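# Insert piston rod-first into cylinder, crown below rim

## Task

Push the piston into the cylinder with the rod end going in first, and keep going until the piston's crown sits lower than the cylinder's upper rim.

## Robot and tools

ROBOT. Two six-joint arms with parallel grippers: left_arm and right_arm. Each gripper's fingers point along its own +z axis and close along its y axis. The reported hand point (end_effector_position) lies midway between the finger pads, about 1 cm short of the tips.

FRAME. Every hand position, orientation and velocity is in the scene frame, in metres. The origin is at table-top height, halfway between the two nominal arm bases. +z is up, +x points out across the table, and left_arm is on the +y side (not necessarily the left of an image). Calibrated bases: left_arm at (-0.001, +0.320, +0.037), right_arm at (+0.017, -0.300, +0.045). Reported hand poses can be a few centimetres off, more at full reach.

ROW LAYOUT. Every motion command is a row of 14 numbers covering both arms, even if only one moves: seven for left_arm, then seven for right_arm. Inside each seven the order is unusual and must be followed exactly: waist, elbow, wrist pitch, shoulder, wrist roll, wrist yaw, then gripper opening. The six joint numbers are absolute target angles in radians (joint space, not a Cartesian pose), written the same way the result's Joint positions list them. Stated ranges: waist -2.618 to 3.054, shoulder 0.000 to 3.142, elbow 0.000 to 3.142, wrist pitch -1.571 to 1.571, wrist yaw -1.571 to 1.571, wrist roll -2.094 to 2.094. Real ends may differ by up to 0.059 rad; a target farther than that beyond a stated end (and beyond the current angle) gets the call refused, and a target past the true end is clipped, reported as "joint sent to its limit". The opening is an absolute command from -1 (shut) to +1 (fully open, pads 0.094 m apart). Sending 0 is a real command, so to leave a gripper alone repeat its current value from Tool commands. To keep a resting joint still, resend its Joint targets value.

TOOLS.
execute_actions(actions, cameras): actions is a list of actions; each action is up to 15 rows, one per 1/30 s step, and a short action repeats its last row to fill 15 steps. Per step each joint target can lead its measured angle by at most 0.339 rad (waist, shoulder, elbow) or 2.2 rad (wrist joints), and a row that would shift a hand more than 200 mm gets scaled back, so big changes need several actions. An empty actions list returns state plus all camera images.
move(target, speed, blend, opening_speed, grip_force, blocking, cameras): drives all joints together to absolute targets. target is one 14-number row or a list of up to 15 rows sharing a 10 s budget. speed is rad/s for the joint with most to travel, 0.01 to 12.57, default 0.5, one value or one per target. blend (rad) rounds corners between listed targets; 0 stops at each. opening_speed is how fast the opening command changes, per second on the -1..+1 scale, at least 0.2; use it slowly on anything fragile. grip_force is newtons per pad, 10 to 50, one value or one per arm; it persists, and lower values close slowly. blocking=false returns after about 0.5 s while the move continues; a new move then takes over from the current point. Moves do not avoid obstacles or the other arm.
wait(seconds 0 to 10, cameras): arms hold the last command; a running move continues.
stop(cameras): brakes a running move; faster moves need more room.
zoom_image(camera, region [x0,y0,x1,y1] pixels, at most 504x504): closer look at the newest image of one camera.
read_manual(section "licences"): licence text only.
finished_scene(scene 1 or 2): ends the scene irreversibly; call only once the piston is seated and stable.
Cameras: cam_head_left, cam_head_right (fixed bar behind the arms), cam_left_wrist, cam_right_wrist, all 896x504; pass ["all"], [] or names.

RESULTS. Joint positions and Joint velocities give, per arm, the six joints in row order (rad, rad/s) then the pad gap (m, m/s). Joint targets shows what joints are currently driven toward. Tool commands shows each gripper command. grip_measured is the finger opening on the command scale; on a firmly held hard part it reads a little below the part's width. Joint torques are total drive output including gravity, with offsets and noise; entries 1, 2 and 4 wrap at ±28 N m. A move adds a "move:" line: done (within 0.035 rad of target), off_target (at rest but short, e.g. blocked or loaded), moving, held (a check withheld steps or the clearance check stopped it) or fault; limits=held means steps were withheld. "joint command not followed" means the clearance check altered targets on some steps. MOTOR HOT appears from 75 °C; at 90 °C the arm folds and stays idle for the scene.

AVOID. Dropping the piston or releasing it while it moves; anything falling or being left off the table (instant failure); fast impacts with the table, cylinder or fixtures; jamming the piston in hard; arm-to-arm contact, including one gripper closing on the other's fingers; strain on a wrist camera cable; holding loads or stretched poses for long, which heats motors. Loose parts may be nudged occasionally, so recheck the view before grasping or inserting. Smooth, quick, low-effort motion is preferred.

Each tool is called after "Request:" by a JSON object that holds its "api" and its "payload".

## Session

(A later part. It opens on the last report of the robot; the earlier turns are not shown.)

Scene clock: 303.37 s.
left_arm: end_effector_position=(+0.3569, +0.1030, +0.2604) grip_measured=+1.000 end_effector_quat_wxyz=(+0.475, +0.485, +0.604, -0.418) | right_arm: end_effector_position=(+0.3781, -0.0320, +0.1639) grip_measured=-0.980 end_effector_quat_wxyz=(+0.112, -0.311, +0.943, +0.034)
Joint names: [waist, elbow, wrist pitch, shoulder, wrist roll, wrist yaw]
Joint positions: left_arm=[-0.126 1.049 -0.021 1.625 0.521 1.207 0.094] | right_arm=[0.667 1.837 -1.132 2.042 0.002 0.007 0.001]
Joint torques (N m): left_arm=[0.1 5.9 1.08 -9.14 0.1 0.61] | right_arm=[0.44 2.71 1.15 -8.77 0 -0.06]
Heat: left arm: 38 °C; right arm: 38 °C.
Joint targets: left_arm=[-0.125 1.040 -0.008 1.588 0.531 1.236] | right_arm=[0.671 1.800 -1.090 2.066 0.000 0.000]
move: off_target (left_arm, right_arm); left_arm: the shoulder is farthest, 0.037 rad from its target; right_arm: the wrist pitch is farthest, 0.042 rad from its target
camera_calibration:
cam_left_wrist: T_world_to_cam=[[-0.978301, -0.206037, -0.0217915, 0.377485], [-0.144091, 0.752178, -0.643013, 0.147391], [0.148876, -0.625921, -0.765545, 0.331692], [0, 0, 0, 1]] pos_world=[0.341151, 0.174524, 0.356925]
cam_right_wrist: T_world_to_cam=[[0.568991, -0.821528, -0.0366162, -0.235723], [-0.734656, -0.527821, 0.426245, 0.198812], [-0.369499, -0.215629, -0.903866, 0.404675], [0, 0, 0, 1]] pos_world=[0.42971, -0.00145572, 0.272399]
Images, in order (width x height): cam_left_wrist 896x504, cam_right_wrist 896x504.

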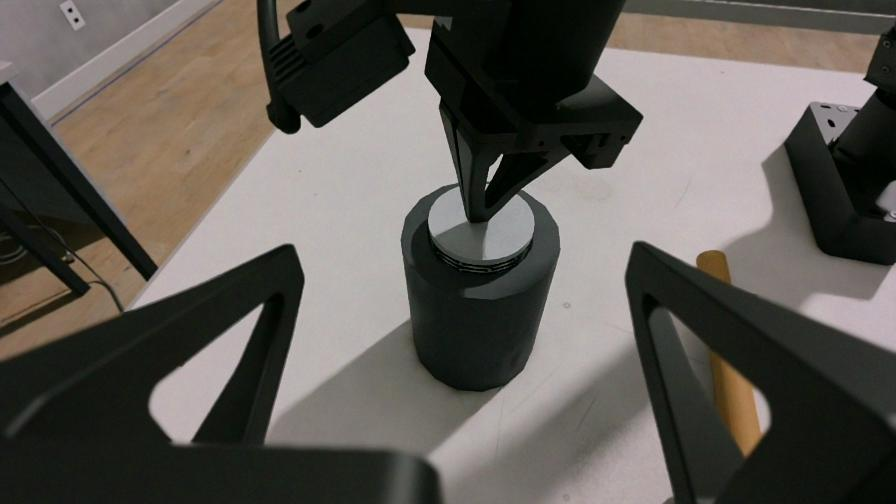

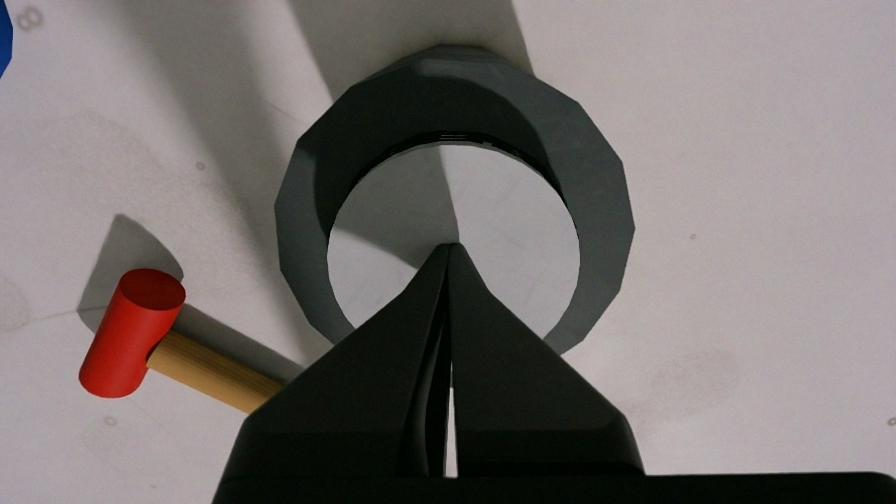

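Request:
{"api": "move", "payload": {"target": [-0.1247, 1.0395, -0.0078, 1.5876, 0.5305, 1.2358, 1.0, 0.6715, 1.72, -1.02, 2.070, 0, 0, -1.0], "speed": 0.06, "cameras": ["cam_left_wrist", "cam_right_wrist"]}}

Request:
{"api": "zoom_image", "payload": {"camera": "cam_left_wrist", "region": [380, 115, 580, 285]}}

Scene clock: 306.20 s.
left_arm: end_effector_position=(+0.3569, +0.1030, +0.2604) grip_measured=+1.000 end_effector_quat_wxyz=(+0.475, +0.485, +0.604, -0.418) | right_arm: end_effector_position=(+0.3847, -0.0271, +0.1629) grip_measured=-0.980 end_effector_quat_wxyz=(+0.142, -0.309, +0.939, +0.044)
Joint names: [waist, elbow, wrist pitch, shoulder, wrist roll, wrist yaw]
Joint positions: left_arm=[-0.126 1.049 -0.021 1.625 0.521 1.207 0.094] | right_arm=[0.667 1.772 -1.034 2.011 0.002 0.007 0.001]
Joint torques (N m): left_arm=[0.1 5.89 1.08 -9.17 0.1 0.61] | right_arm=[0.43 1.87 0.91 -5.5 -0.01 -0.07]
Heat: left arm: 38 °C; right arm: 38 °C.
Joint targets: left_arm=[-0.125 1.040 -0.008 1.588 0.531 1.236] | right_arm=[0.671 1.720 -1.020 2.070 0.000 0.000]
move: off_target (left_arm, right_arm); left_arm: the shoulder is farthest, 0.037 rad from its target; right_arm: the shoulder is farthest, 0.059 rad from its target
camera_calibration:
cam_left_wrist: T_world_to_cam=[[-0.978301, -0.206037, -0.0217915, 0.377485], [-0.144091, 0.752178, -0.643013, 0.147391], [0.148876, -0.625921, -0.765545, 0.331692], [0, 0, 0, 1]] pos_world=[0.341151, 0.174524, 0.356925]
cam_right_wrist: T_world_to_cam=[[0.570902, -0.820109, -0.0386331, -0.235844], [-0.754972, -0.542885, 0.367823, 0.223679], [-0.322628, -0.180824, -0.929093, 0.394365], [0, 0, 0, 1]] pos_world=[0.430748, -0.00067565, 0.275016]
Images, in order (width x height): cam_left_wrist 896x504, cam_right_wrist 896x504.

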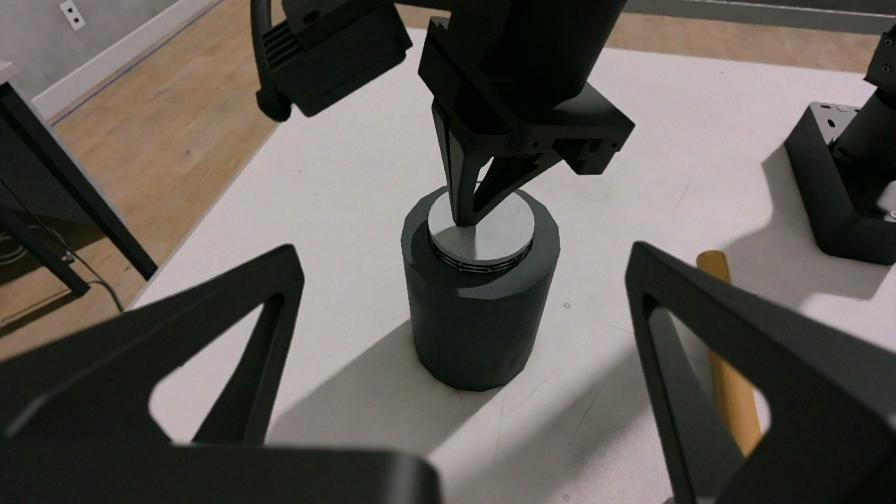

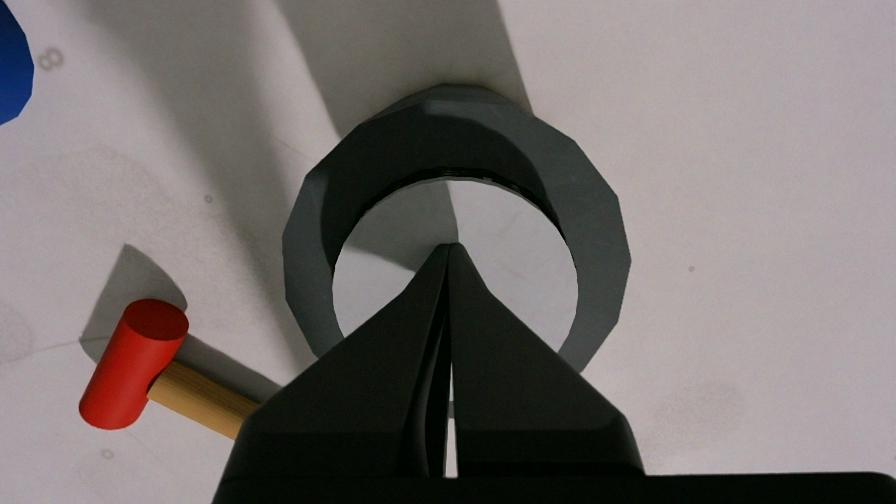

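Scaled by 2.520 from the camera's 896x504 image, which has a finer 1280x720 frame.

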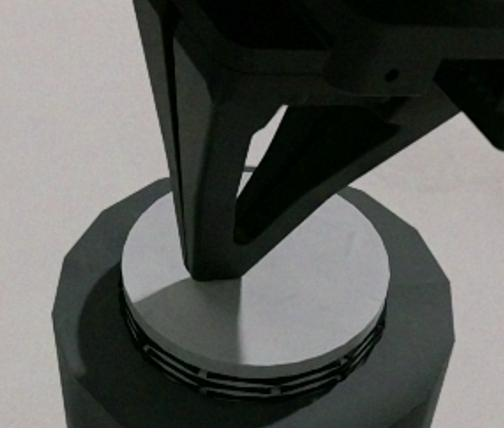

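Request:
{"api": "zoom_image", "payload": {"camera": "cam_left_wrist", "region": [420, 225, 545, 290]}}

Request:
{"api": "zoom_image", "payload": {"camera": "cam_right_wrist", "region": [320, 140, 600, 280]}}

Scaled by 4.032 from the camera's 896x504 image, which has a finer 1280x720 frame.

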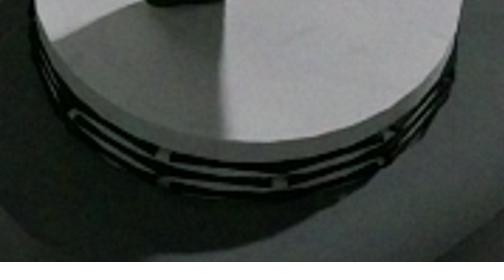

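Scaled by 1.800 from the camera's 896x504 image, which has a finer 1280x720 frame.

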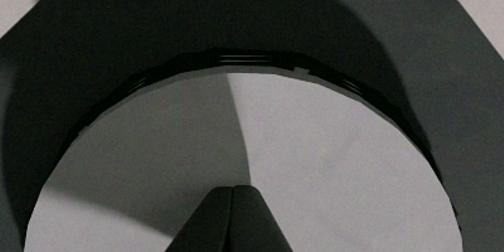

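Request:
{"api": "move", "payload": {"target": [[-0.1247, 1.0395, -0.0078, 1.5876, 0.5305, 1.2358, 1.0, 0.6715, 2.0, -1.259, 2.097, 0, 0, -1.0], [-0.1247, 1.0395, -0.0078, 1.5876, 0.5305, 1.2358, 1.0, 0.6715, 1.89, -1.184, 2.09, 0, 0, -1.0], [-0.1247, 1.0395, -0.0078, 1.5876, 0.5305, 1.2358, 1.0, 0.6715, 1.825, -1.23, 2.155, 0, 0, -1.0]], "speed": [0.3, 0.1, 0.06], "cameras": ["cam_left_wrist", "cam_right_wrist"]}}

Request:
{"api": "zoom_image", "payload": {"camera": "cam_left_wrist", "region": [380, 115, 580, 285]}}

Scene clock: 314.67 s.
left_arm: end_effector_position=(+0.3569, +0.1030, +0.2604) grip_measured=+1.000 end_effector_quat_wxyz=(+0.475, +0.485, +0.604, -0.418) | right_arm: end_effector_position=(+0.3766, -0.0332, +0.1621) grip_measured=-0.980 end_effector_quat_wxyz=(+0.093, -0.312, +0.945, +0.027)
Joint names: [waist, elbow, wrist pitch, shoulder, wrist roll, wrist yaw]
Joint positions: left_arm=[-0.126 1.049 -0.021 1.625 0.521 1.207 0.094] | right_arm=[0.667 1.892 -1.192 2.078 0.002 0.007 0.001]
Joint torques (N m): left_arm=[0.09 5.9 1.08 -9.16 0.1 0.62] | right_arm=[0.38 0.51 0.14 -4.4 0 -0.08]
Heat: left arm: 38 °C; right arm: 37 °C.
Joint targets: left_arm=[-0.125 1.040 -0.008 1.588 0.531 1.236] | right_arm=[0.671 1.825 -1.230 2.155 0.000 0.000]
move: off_target (left_arm, right_arm); left_arm: the shoulder is farthest, 0.037 rad from its target; right_arm: the shoulder is farthest, 0.077 rad from its target
camera_calibration:
cam_left_wrist: T_world_to_cam=[[-0.978301, -0.206037, -0.0217915, 0.377485], [-0.144091, 0.752178, -0.643013, 0.147391], [0.148876, -0.625921, -0.765545, 0.331692], [0, 0, 0, 1]] pos_world=[0.341151, 0.174524, 0.356925]
cam_right_wrist: T_world_to_cam=[[0.567773, -0.822434, -0.0351513, -0.235591], [-0.720131, -0.516928, 0.462814, 0.186861], [-0.398805, -0.23746, -0.885758, 0.409683], [0, 0, 0, 1]] pos_world=[0.43171, 0.000118802, 0.268117]
Images, in order (width x height): cam_left_wrist 896x504, cam_right_wrist 896x504.

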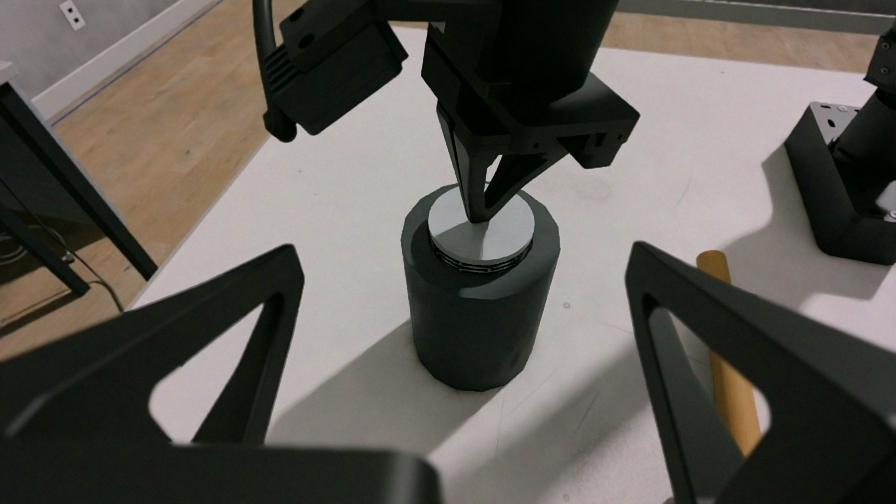

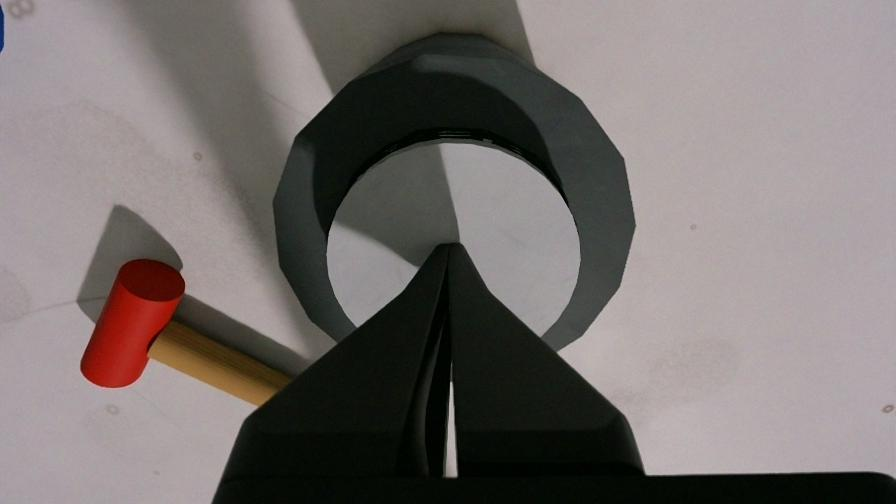

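Scaled by 2.520 from the camera's 896x504 image, which has a finer 1280x720 frame.

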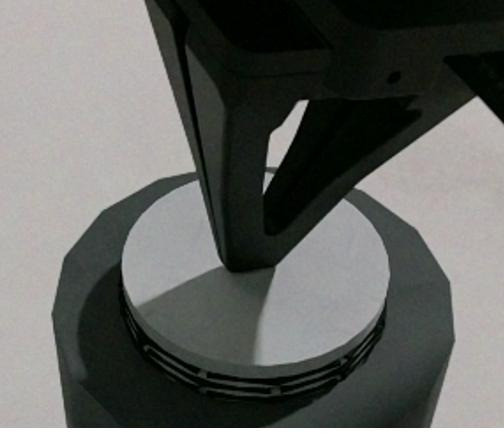

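Request:
{"api": "move", "payload": {"target": [-0.1247, 1.0395, -0.0078, 1.5876, 0.5305, 1.2358, 1.0, 0.6715, 1.78, -1.262, 2.21, 0, 0, -1.0], "speed": 0.05, "cameras": ["cam_left_wrist", "cam_right_wrist"]}}

Request:
{"api": "zoom_image", "payload": {"camera": "cam_left_wrist", "region": [380, 115, 580, 285]}}

Scene clock: 316.57 s.
left_arm: end_effector_position=(+0.3569, +0.1030, +0.2604) grip_measured=+1.000 end_effector_quat_wxyz=(+0.475, +0.485, +0.604, -0.418) | right_arm: end_effector_position=(+0.3748, -0.0345, +0.1580) grip_measured=-0.980 end_effector_quat_wxyz=(+0.089, -0.312, +0.946, +0.026)
Joint names: [waist, elbow, wrist pitch, shoulder, wrist roll, wrist yaw]
Joint positions: left_arm=[-0.126 1.049 -0.021 1.625 0.521 1.207 0.094] | right_arm=[0.667 1.875 -1.185 2.077 0.002 0.007 0.001]
Joint torques (N m): left_arm=[0.1 5.89 1.08 -9.16 0.1 0.62] | right_arm=[0.46 -1.69 -0.32 0.81 -0.01 -0.1]
Heat: left arm: 38 °C; right arm: 37 °C.
Joint targets: left_arm=[-0.125 1.040 -0.008 1.588 0.531 1.236] | right_arm=[0.671 1.780 -1.262 2.210 0.000 0.000]
move: off_target (left_arm, right_arm); left_arm: the shoulder is farthest, 0.037 rad from its target; right_arm: the shoulder is farthest, 0.133 rad from its target
camera_calibration:
cam_left_wrist: T_world_to_cam=[[-0.978301, -0.206037, -0.0217915, 0.377485], [-0.144091, 0.752178, -0.643013, 0.147391], [0.148876, -0.625921, -0.765545, 0.331692], [0, 0, 0, 1]] pos_world=[0.341151, 0.174524, 0.356925]
cam_right_wrist: T_world_to_cam=[[0.567521, -0.822619, -0.0349023, -0.235829], [-0.716979, -0.514593, 0.47025, 0.184495], [-0.404797, -0.241852, -0.881843, 0.406409], [0, 0, 0, 1]] pos_world=[0.43063, -0.000766271, 0.263399]
Images, in order (width x height): cam_left_wrist 896x504, cam_right_wrist 896x504.

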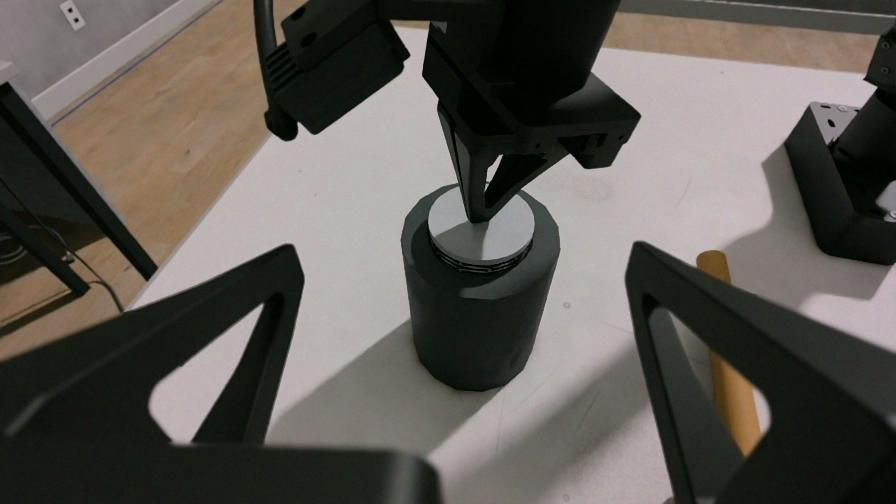

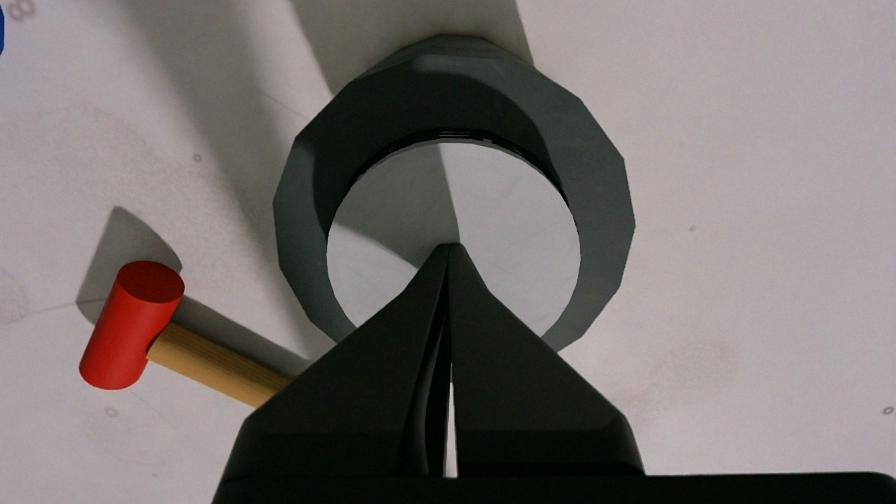

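Scaled by 2.520 from the camera's 896x504 image, which has a finer 1280x720 frame.

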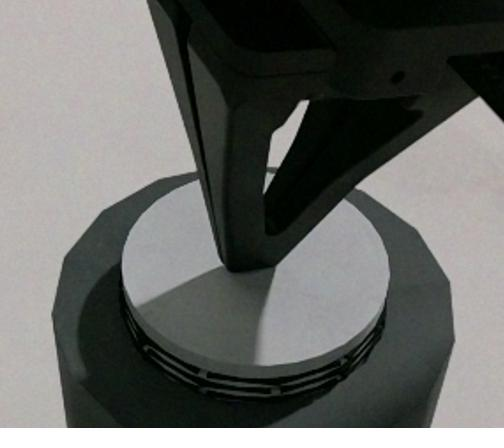

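Request:
{"api": "move", "payload": {"target": [[-0.1247, 1.0395, -0.0078, 1.5876, 0.5305, 1.2358, 1.0, 0.6715, 1.89, -1.184, 2.09, 0, 0, -1.0], [-0.1247, 1.0395, -0.0078, 1.5876, 0.5305, 1.2358, 1.0, 0.6715, 1.32, -0.35, 1.55, 0.0, 0.0, -1.0]], "speed": [0.1, 0.5], "cameras": ["all"]}}

Request:
{"api": "zoom_image", "payload": {"camera": "cam_head_left", "region": [235, 260, 325, 340]}}

Request:
{"api": "zoom_image", "payload": {"camera": "cam_head_right", "region": [245, 260, 335, 340]}}

Scene clock: 325.10 s.
left_arm: end_effector_position=(+0.3569, +0.1030, +0.2604) grip_measured=+1.000 end_effector_quat_wxyz=(+0.475, +0.485, +0.604, -0.418) | right_arm: end_effector_position=(+0.4022, -0.0141, +0.2840) grip_measured=-0.980 end_effector_quat_wxyz=(+0.441, -0.276, +0.842, +0.143)
Joint names: [waist, elbow, wrist pitch, shoulder, wrist roll, wrist yaw]
Joint positions: left_arm=[-0.126 1.049 -0.021 1.625 0.521 1.207 0.094] | right_arm=[0.667 1.336 -0.366 1.578 0.002 0.007 0.001]
Joint torques (N m): left_arm=[0.09 5.89 1.08 -9.17 0.1 0.62] | right_arm=[0.34 5.14 1.92 -10.11 -0.02 -0.09]
Heat: left arm: 38 °C; right arm: 37 °C.
Joint targets: left_arm=[-0.125 1.040 -0.008 1.588 0.531 1.236] | right_arm=[0.671 1.320 -0.350 1.550 0.000 0.000]
move: off_target (left_arm); left_arm: the shoulder is farthest, 0.037 rad from its target
camera_calibration:
cam_left_wrist: T_world_to_cam=[[-0.978301, -0.206037, -0.0217915, 0.377485], [-0.144091, 0.752178, -0.643013, 0.147391], [0.148876, -0.625921, -0.765545, 0.331692], [0, 0, 0, 1]] pos_world=[0.341151, 0.174524, 0.356925]
cam_right_wrist: T_world_to_cam=[[0.595411, -0.801886, -0.0496339, -0.2369], [-0.777947, -0.559998, -0.284957, 0.393728], [0.200708, 0.208279, -0.957254, 0.317854], [0, 0, 0, 1]] pos_world=[0.383556, -0.0356825, 0.404704]

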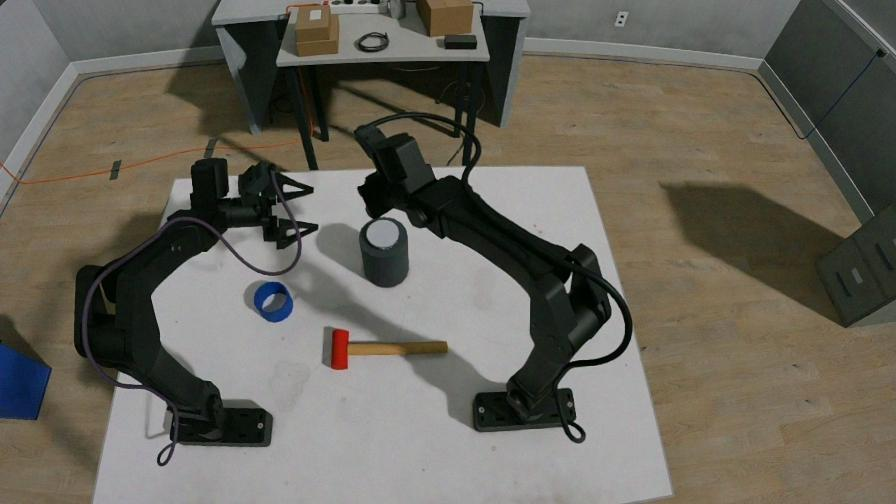

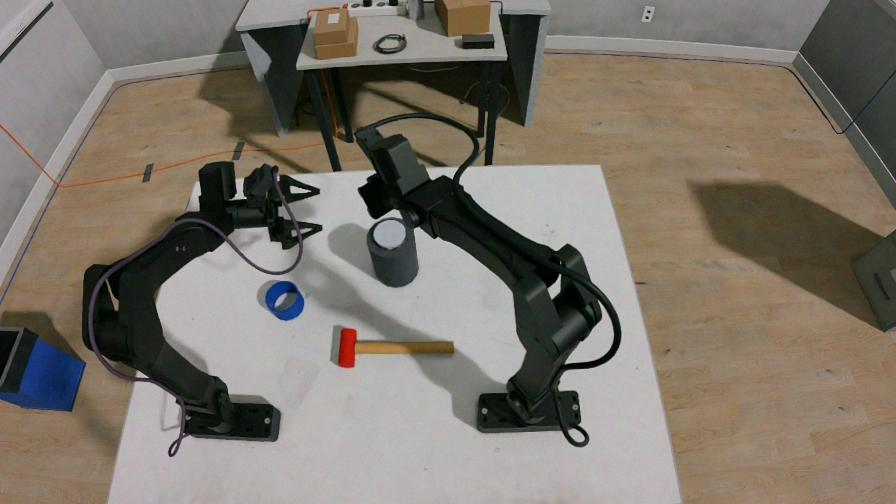

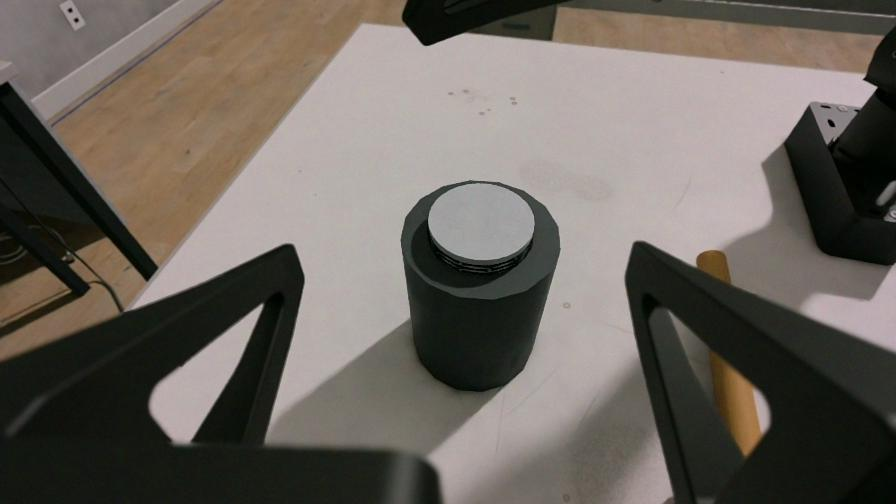

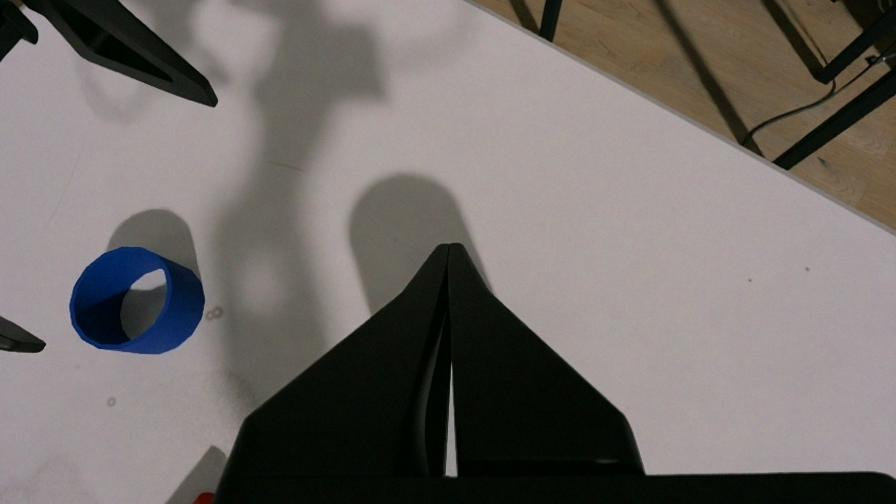

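Scaled by 5.600 from the camera's 896x504 image, which has a finer 1280x720 frame.

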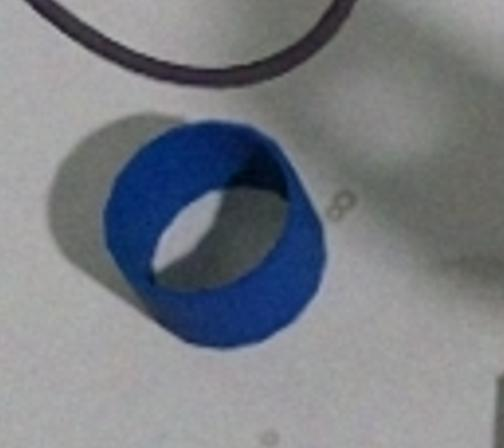

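Scaled by 5.600 from the camera's 896x504 image, which has a finer 1280x720 frame.

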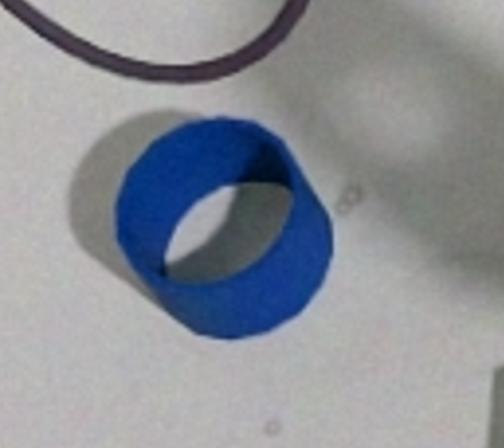

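Request:
{"api": "zoom_image", "payload": {"camera": "cam_right_wrist", "region": [50, 220, 230, 370]}}

Request:
{"api": "zoom_image", "payload": {"camera": "cam_left_wrist", "region": [395, 165, 565, 305]}}

Request:
{"api": "zoom_image", "payload": {"camera": "cam_head_left", "region": [340, 200, 430, 300]}}

Scaled by 2.800 from the camera's 896x504 image, which has a finer 1280x720 frame.

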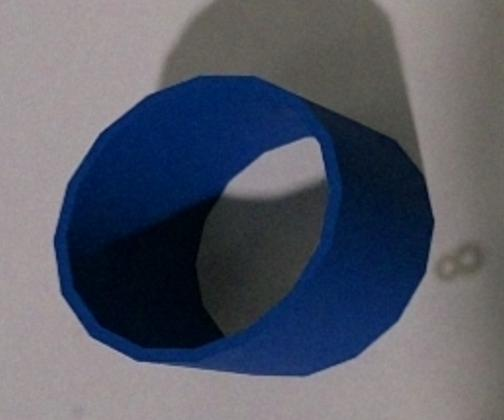

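Scaled by 2.965 from the camera's 896x504 image, which has a finer 1280x720 frame.

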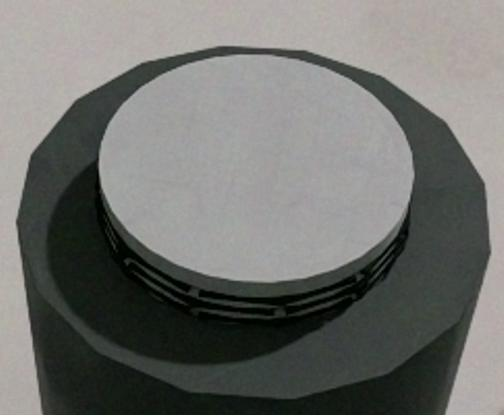

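Scaled by 5.040 from the camera's 896x504 image, which has a finer 1280x720 frame.

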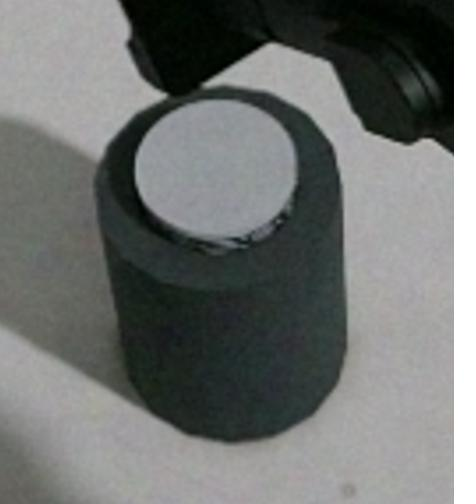

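Request:
{"api": "move", "payload": {"target": [-0.1247, 1.0395, -0.0078, 1.5876, 0.5305, 1.2358, 1.0, 0.6715, 0.42, 0.742, 1.34, 0.0, 0.0, 1.0], "speed": 0.7, "opening_speed": 1.5, "cameras": ["cam_right_wrist"]}}

Request:
{"api": "zoom_image", "payload": {"camera": "cam_right_wrist", "region": [320, 150, 580, 400]}}

Scene clock: 332.37 s.
left_arm: end_effector_position=(+0.3569, +0.1030, +0.2604) grip_measured=+1.000 end_effector_quat_wxyz=(+0.475, +0.485, +0.604, -0.418) | right_arm: end_effector_position=(+0.3420, -0.0588, +0.2095) grip_measured=+0.998 end_effector_quat_wxyz=(+0.599, -0.241, +0.738, +0.196)
Joint names: [waist, elbow, wrist pitch, shoulder, wrist roll, wrist yaw]
Joint positions: left_arm=[-0.126 1.049 -0.021 1.625 0.521 1.207 0.094] | right_arm=[0.667 0.43 0.726 1.362 0.002 0.006 0.094]
Joint torques (N m): left_arm=[0.09 5.87 1.08 -9.16 0.1 0.62] | right_arm=[0.46 4.74 2.1 -6.49 -0.01 -0.09]
Heat: left arm: 38 °C; right arm: 37 °C.
Joint targets: left_arm=[-0.125 1.040 -0.008 1.588 0.531 1.236] | right_arm=[0.671 0.420 0.742 1.340 0.000 0.000]
move: off_target (left_arm); left_arm: the shoulder is farthest, 0.037 rad from its target
camera_calibration:
cam_right_wrist: T_world_to_cam=[[0.611317, -0.790043, -0.0460802, -0.246086], [-0.627419, -0.448349, -0.636654, 0.32946], [0.482324, 0.418109, -0.769772, 0.144672], [0, 0, 0, 1]] pos_world=[0.287367, -0.107194, 0.309777]
Images, in order (width x height): cam_right_wrist 896x504.

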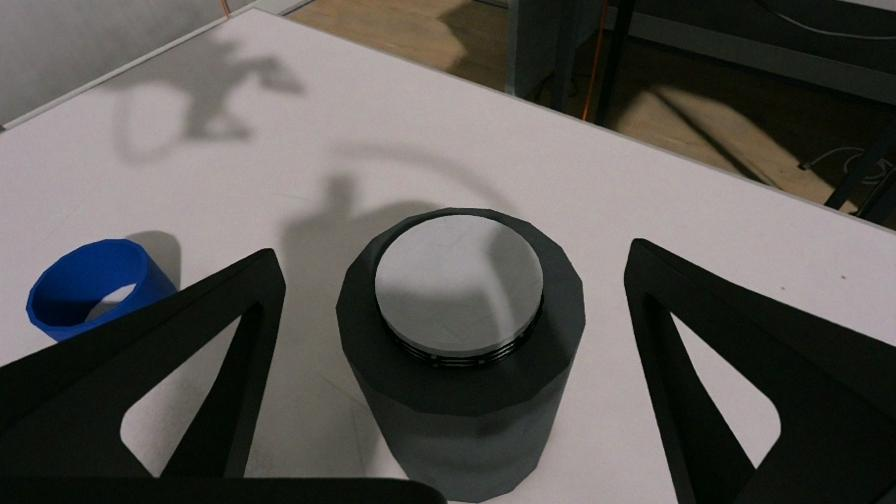

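Scaled by 1.938 from the camera's 896x504 image, which has a finer 1280x720 frame.

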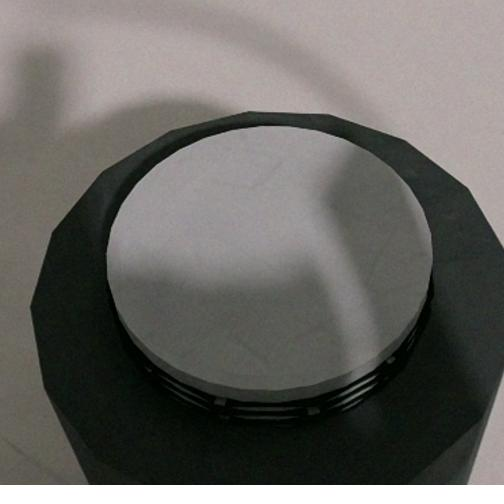

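Request:
{"api": "zoom_image", "payload": {"camera": "cam_right_wrist", "region": [365, 290, 465, 380]}}

Request:
{"api": "zoom_image", "payload": {"camera": "cam_right_wrist", "region": [455, 280, 555, 380]}}

Scaled by 5.040 from the camera's 896x504 image, which has a finer 1280x720 frame.

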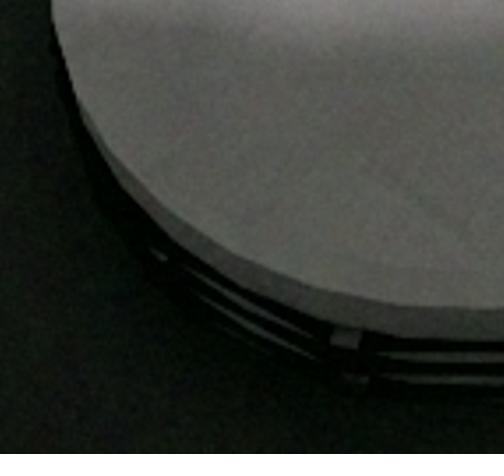

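Scaled by 5.040 from the camera's 896x504 image, which has a finer 1280x720 frame.

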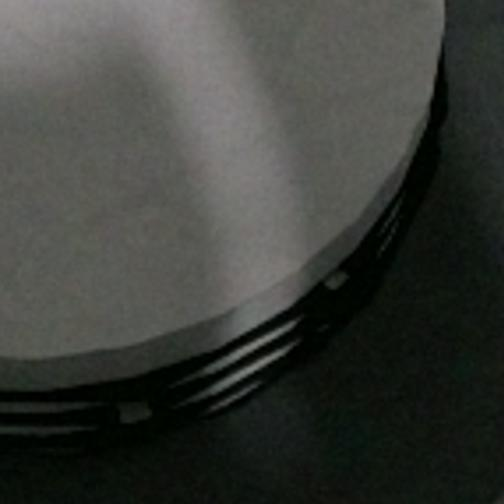

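Request:
{"api": "move", "payload": {"target": [[-0.1247, 1.0395, -0.0078, 1.5876, 0.5305, 1.2358, 1.0, 0.6715, 1.32, -0.35, 1.55, 0, 0, -1.0], [-0.1247, 1.0395, -0.0078, 1.5876, 0.5305, 1.2358, 1.0, 0.6715, 1.87, -1.232, 1.995, 0, 0, -1.0], [-0.1247, 1.0395, -0.0078, 1.5876, 0.5305, 1.2358, 1.0, 0.6715, 1.748, -1.14, 1.985, 0, 0, -1.0], [-0.1247, 1.0395, -0.0078, 1.5876, 0.5305, 1.2358, 1.0, 0.6715, 1.671, -1.202, 2.093, 0, 0, -1.0]], "speed": [0.7, 0.5, 0.1, 0.06], "blend": [0.1, 0.02, 0, 0], "opening_speed": 1.5, "cameras": ["cam_left_wrist", "cam_right_wrist"]}}

Request:
{"api": "zoom_image", "payload": {"camera": "cam_left_wrist", "region": [395, 165, 565, 305]}}

Scene clock: 343.33 s.
left_arm: end_effector_position=(+0.3569, +0.1030, +0.2604) grip_measured=+1.000 end_effector_quat_wxyz=(+0.475, +0.485, +0.604, -0.418) | right_arm: end_effector_position=(+0.3582, -0.0468, +0.1609) grip_measured=-0.980 end_effector_quat_wxyz=(+0.091, -0.312, +0.945, +0.027)
Joint names: [waist, elbow, wrist pitch, shoulder, wrist roll, wrist yaw]
Joint positions: left_arm=[-0.126 1.049 -0.021 1.625 0.521 1.207 0.094] | right_arm=[0.667 1.75 -1.148 1.983 0.002 0.006 0.001]
Joint torques (N m): left_arm=[0.1 5.89 1.08 -9.16 0.09 0.62] | right_arm=[0.4 -0.35 -0.02 -0.5 0 -0.07]
Heat: left arm: 38 °C; right arm: 37 °C.
Joint targets: left_arm=[-0.125 1.040 -0.008 1.588 0.531 1.236] | right_arm=[0.671 1.671 -1.202 2.093 0.000 0.000]
move: off_target (left_arm, right_arm); left_arm: the shoulder is farthest, 0.037 rad from its target; right_arm: the shoulder is farthest, 0.110 rad from its target
camera_calibration:
cam_left_wrist: T_world_to_cam=[[-0.978301, -0.206037, -0.0217915, 0.377485], [-0.144091, 0.752178, -0.643013, 0.147391], [0.148876, -0.625921, -0.765545, 0.331692], [0, 0, 0, 1]] pos_world=[0.341151, 0.174524, 0.356925]
cam_right_wrist: T_world_to_cam=[[0.567776, -0.822421, -0.0354149, -0.236401], [-0.718514, -0.516118, 0.466219, 0.165991], [-0.401706, -0.239262, -0.88396, 0.398625], [0, 0, 0, 1]] pos_world=[0.41362, -0.0133749, 0.266608]
Images, in order (width x height): cam_left_wrist 896x504, cam_right_wrist 896x504.

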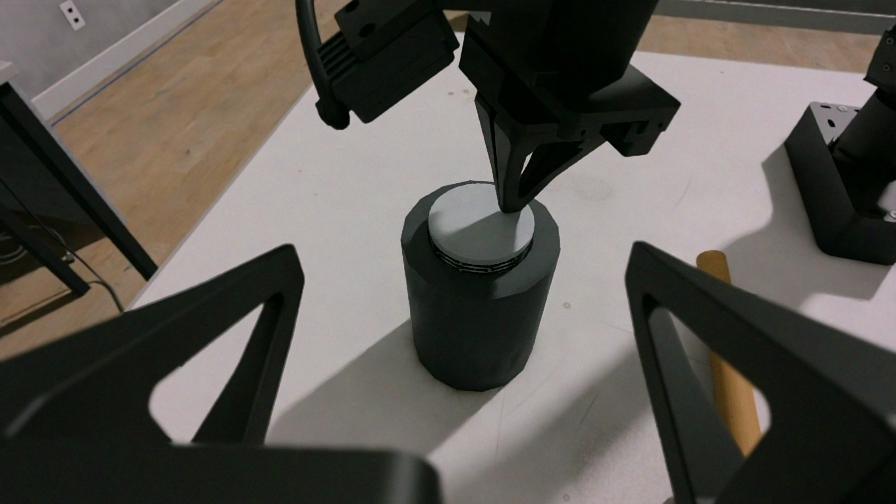

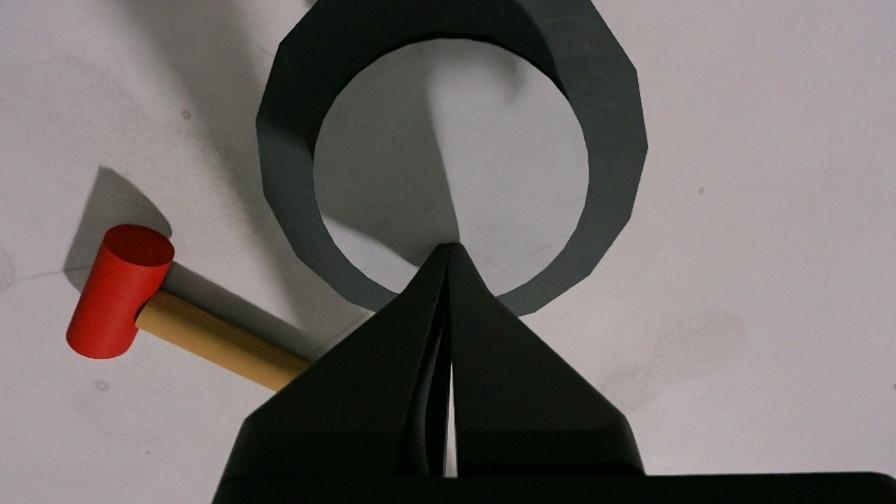

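Scaled by 2.965 from the camera's 896x504 image, which has a finer 1280x720 frame.

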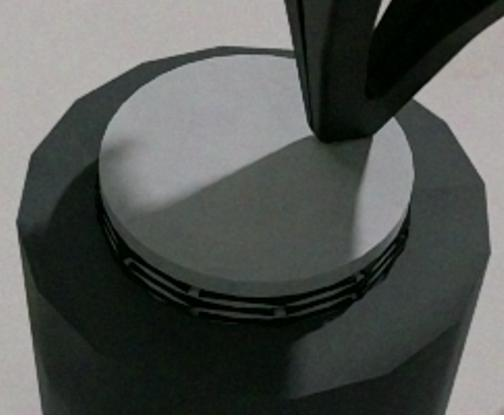

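Request:
{"api": "move", "payload": {"target": [[-0.1247, 1.0395, -0.0078, 1.5876, 0.5305, 1.2358, 1.0, 0.6715, 1.748, -1.14, 1.975, 0, 0, -1.0], [-0.1247, 1.0395, -0.0078, 1.5876, 0.5305, 1.2358, 1.0, 0.6715, 2.0, -1.255, 2.097, 0, 0, -1.0], [-0.1247, 1.0395, -0.0078, 1.5876, 0.5305, 1.2358, 1.0, 0.6715, 1.89, -1.184, 2.09, 0, 0, -1.0], [-0.1247, 1.0395, -0.0078, 1.5876, 0.5305, 1.2358, 1.0, 0.6715, 1.755, -1.29, 2.265, 0, 0, -1.0]], "speed": [0.1, 0.3, 0.1, 0.06], "cameras": ["cam_left_wrist", "cam_right_wrist"]}}

Request:
{"api": "zoom_image", "payload": {"camera": "cam_left_wrist", "region": [395, 165, 565, 305]}}

Scene clock: 353.83 s.
left_arm: end_effector_position=(+0.3569, +0.1030, +0.2604) grip_measured=+1.000 end_effector_quat_wxyz=(+0.475, +0.485, +0.604, -0.418) | right_arm: end_effector_position=(+0.3743, -0.0348, +0.1550) grip_measured=-0.980 end_effector_quat_wxyz=(+0.083, -0.312, +0.946, +0.024)
Joint names: [waist, elbow, wrist pitch, shoulder, wrist roll, wrist yaw]
Joint positions: left_arm=[-0.126 1.049 -0.021 1.625 0.521 1.207 0.094] | right_arm=[0.667 1.881 -1.193 2.087 0.002 0.006 0.001]
Joint torques (N m): left_arm=[0.1 5.9 1.08 -9.16 0.1 0.62] | right_arm=[0.38 -4.03 -0.56 5.09 -0.01 -0.07]
Heat: left arm: 38 °C; right arm: 36 °C.
Joint targets: left_arm=[-0.125 1.040 -0.008 1.588 0.531 1.236] | right_arm=[0.671 1.755 -1.290 2.265 0.000 0.000]
move: off_target (left_arm, right_arm); left_arm: the shoulder is farthest, 0.037 rad from its target; right_arm: the shoulder is farthest, 0.178 rad from its target
camera_calibration:
cam_left_wrist: T_world_to_cam=[[-0.978301, -0.206037, -0.0217915, 0.377485], [-0.144091, 0.752178, -0.643013, 0.147391], [0.148876, -0.625921, -0.765545, 0.331692], [0, 0, 0, 1]] pos_world=[0.341151, 0.174524, 0.356925]
cam_right_wrist: T_world_to_cam=[[0.567279, -0.822788, -0.0348486, -0.235741], [-0.712158, -0.511375, 0.480964, 0.182035], [-0.413552, -0.248023, -0.876047, 0.405732], [0, 0, 0, 1]] pos_world=[0.43116, -0.00024513, 0.259673]
Images, in order (width x height): cam_left_wrist 896x504, cam_right_wrist 896x504.

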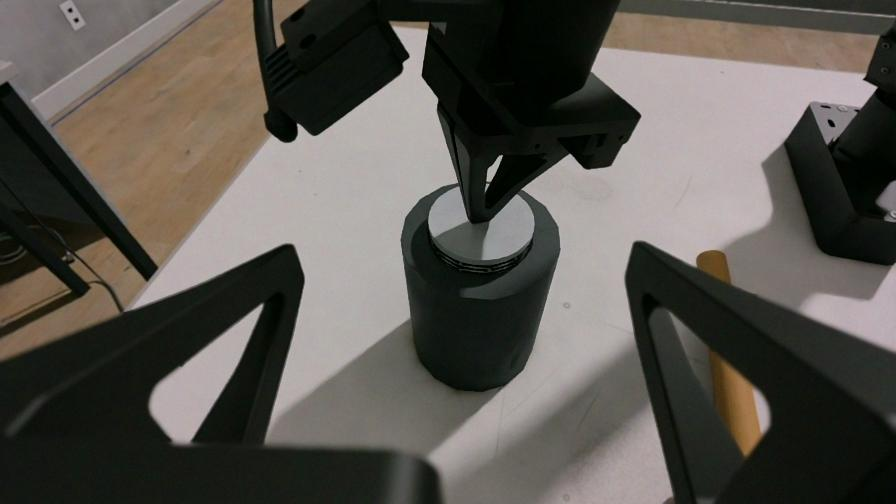

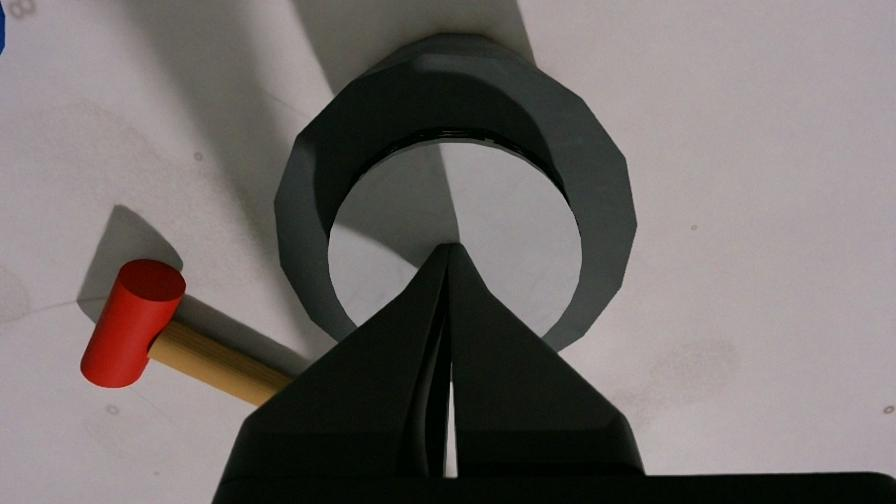

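Scaled by 2.965 from the camera's 896x504 image, which has a finer 1280x720 frame.

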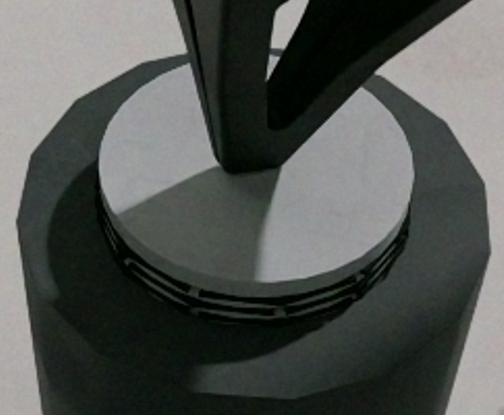

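Request:
{"api": "zoom_image", "payload": {"camera": "cam_right_wrist", "region": [380, 90, 540, 190]}}

Request:
{"api": "zoom_image", "payload": {"camera": "cam_left_wrist", "region": [425, 230, 535, 290]}}

Scaled by 3.150 from the camera's 896x504 image, which has a finer 1280x720 frame.

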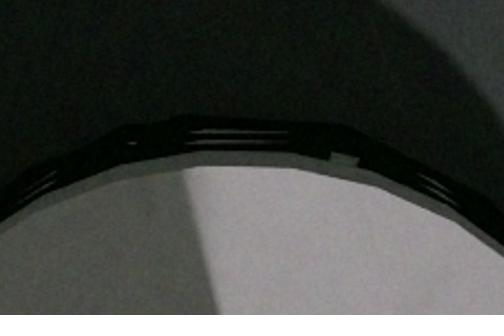

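Scaled by 4.582 from the camera's 896x504 image, which has a finer 1280x720 frame.

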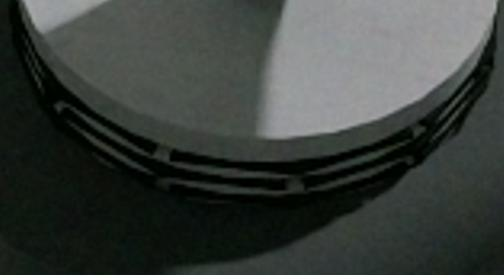

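Request:
{"api": "move", "payload": {"target": [[-0.1247, 1.0395, -0.0078, 1.5876, 0.5305, 1.2358, 1.0, 0.6715, 1.89, -1.184, 2.09, 0, 0, -1.0], [-0.1247, 1.0395, -0.0078, 1.5876, 0.5305, 1.2358, 1.0, 0.6715, 1.32, -0.54, 1.62, 0.034, 0.020, 1.0], [-0.1247, 1.0395, -0.0078, 1.5876, 0.5305, 1.2358, 1.0, 0.6715, 1.136, -0.325, 1.672, 0.034, 0.020, 1.0]], "speed": [0.15, 0.5, 0.15], "opening_speed": 2.0, "cameras": ["cam_left_wrist", "cam_right_wrist"]}}

Request:
{"api": "zoom_image", "payload": {"camera": "cam_left_wrist", "region": [395, 145, 585, 305]}}

Scene clock: 366.17 s.
left_arm: end_effector_position=(+0.3569, +0.1030, +0.2604) grip_measured=+1.000 end_effector_quat_wxyz=(+0.475, +0.485, +0.604, -0.418) | right_arm: end_effector_position=(+0.3791, -0.0313, +0.1682) grip_measured=+0.998 end_effector_quat_wxyz=(+0.331, -0.281, +0.894, +0.112)
Joint names: [waist, elbow, wrist pitch, shoulder, wrist roll, wrist yaw]
Joint positions: left_arm=[-0.126 1.049 -0.021 1.625 0.521 1.207 0.094] | right_arm=[0.667 1.147 -0.341 1.663 0.029 0.006 0.094]
Joint torques (N m): left_arm=[0.1 5.87 1.08 -9.16 0.1 0.62] | right_arm=[0.47 5.16 1.63 -7.16 0.04 0.16]
Heat: left arm: 38 °C; right arm: 36 °C.
Joint targets: left_arm=[-0.125 1.040 -0.008 1.588 0.531 1.236] | right_arm=[0.671 1.136 -0.325 1.672 0.034 0.020]
move: off_target (left_arm); left_arm: the shoulder is farthest, 0.037 rad from its target
camera_calibration:
cam_left_wrist: T_world_to_cam=[[-0.978301, -0.206037, -0.0217915, 0.377485], [-0.144091, 0.752178, -0.643013, 0.147391], [0.148876, -0.625921, -0.765545, 0.331692], [0, 0, 0, 1]] pos_world=[0.341151, 0.174524, 0.356925]
cam_right_wrist: T_world_to_cam=[[0.568455, -0.820066, -0.0659649, -0.230285], [-0.822698, -0.567125, -0.0392073, 0.308541], [-0.0052578, 0.0765567, -0.997051, 0.295879], [0, 0, 0, 1]] pos_world=[0.386298, -0.0365192, 0.291913]
Images, in order (width x height): cam_left_wrist 896x504, cam_right_wrist 896x504.

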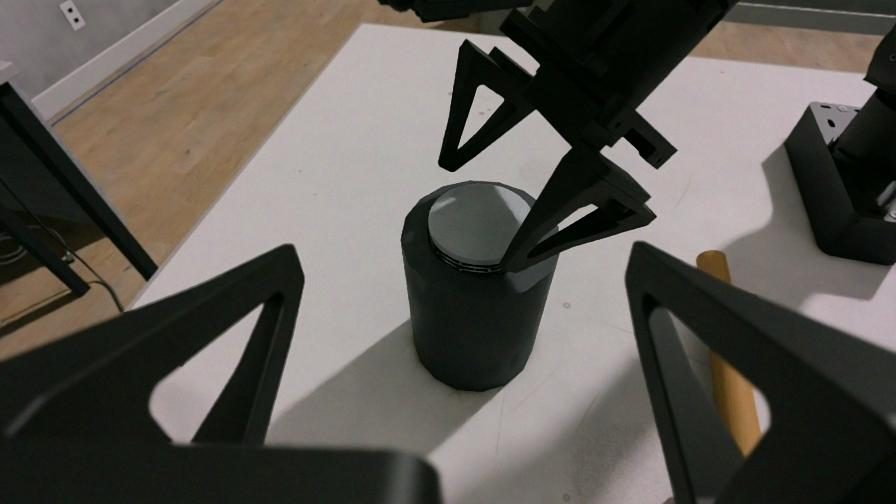

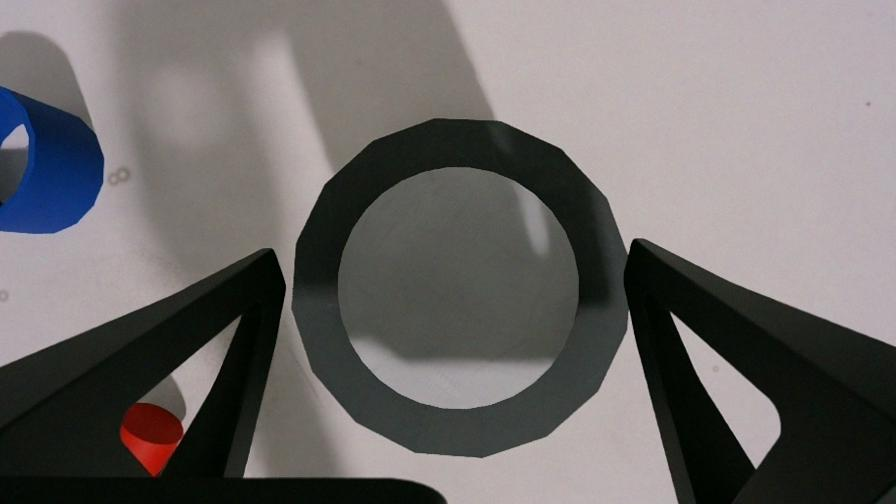

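Scaled by 2.653 from the camera's 896x504 image, which has a finer 1280x720 frame.

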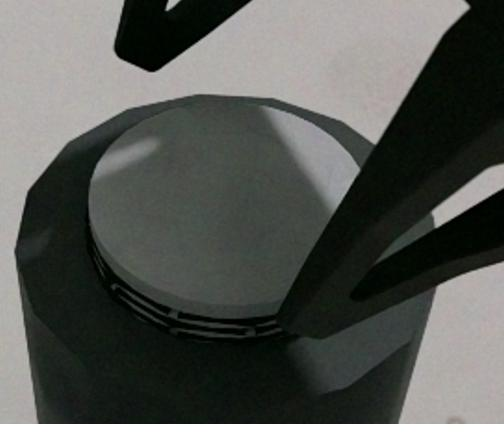

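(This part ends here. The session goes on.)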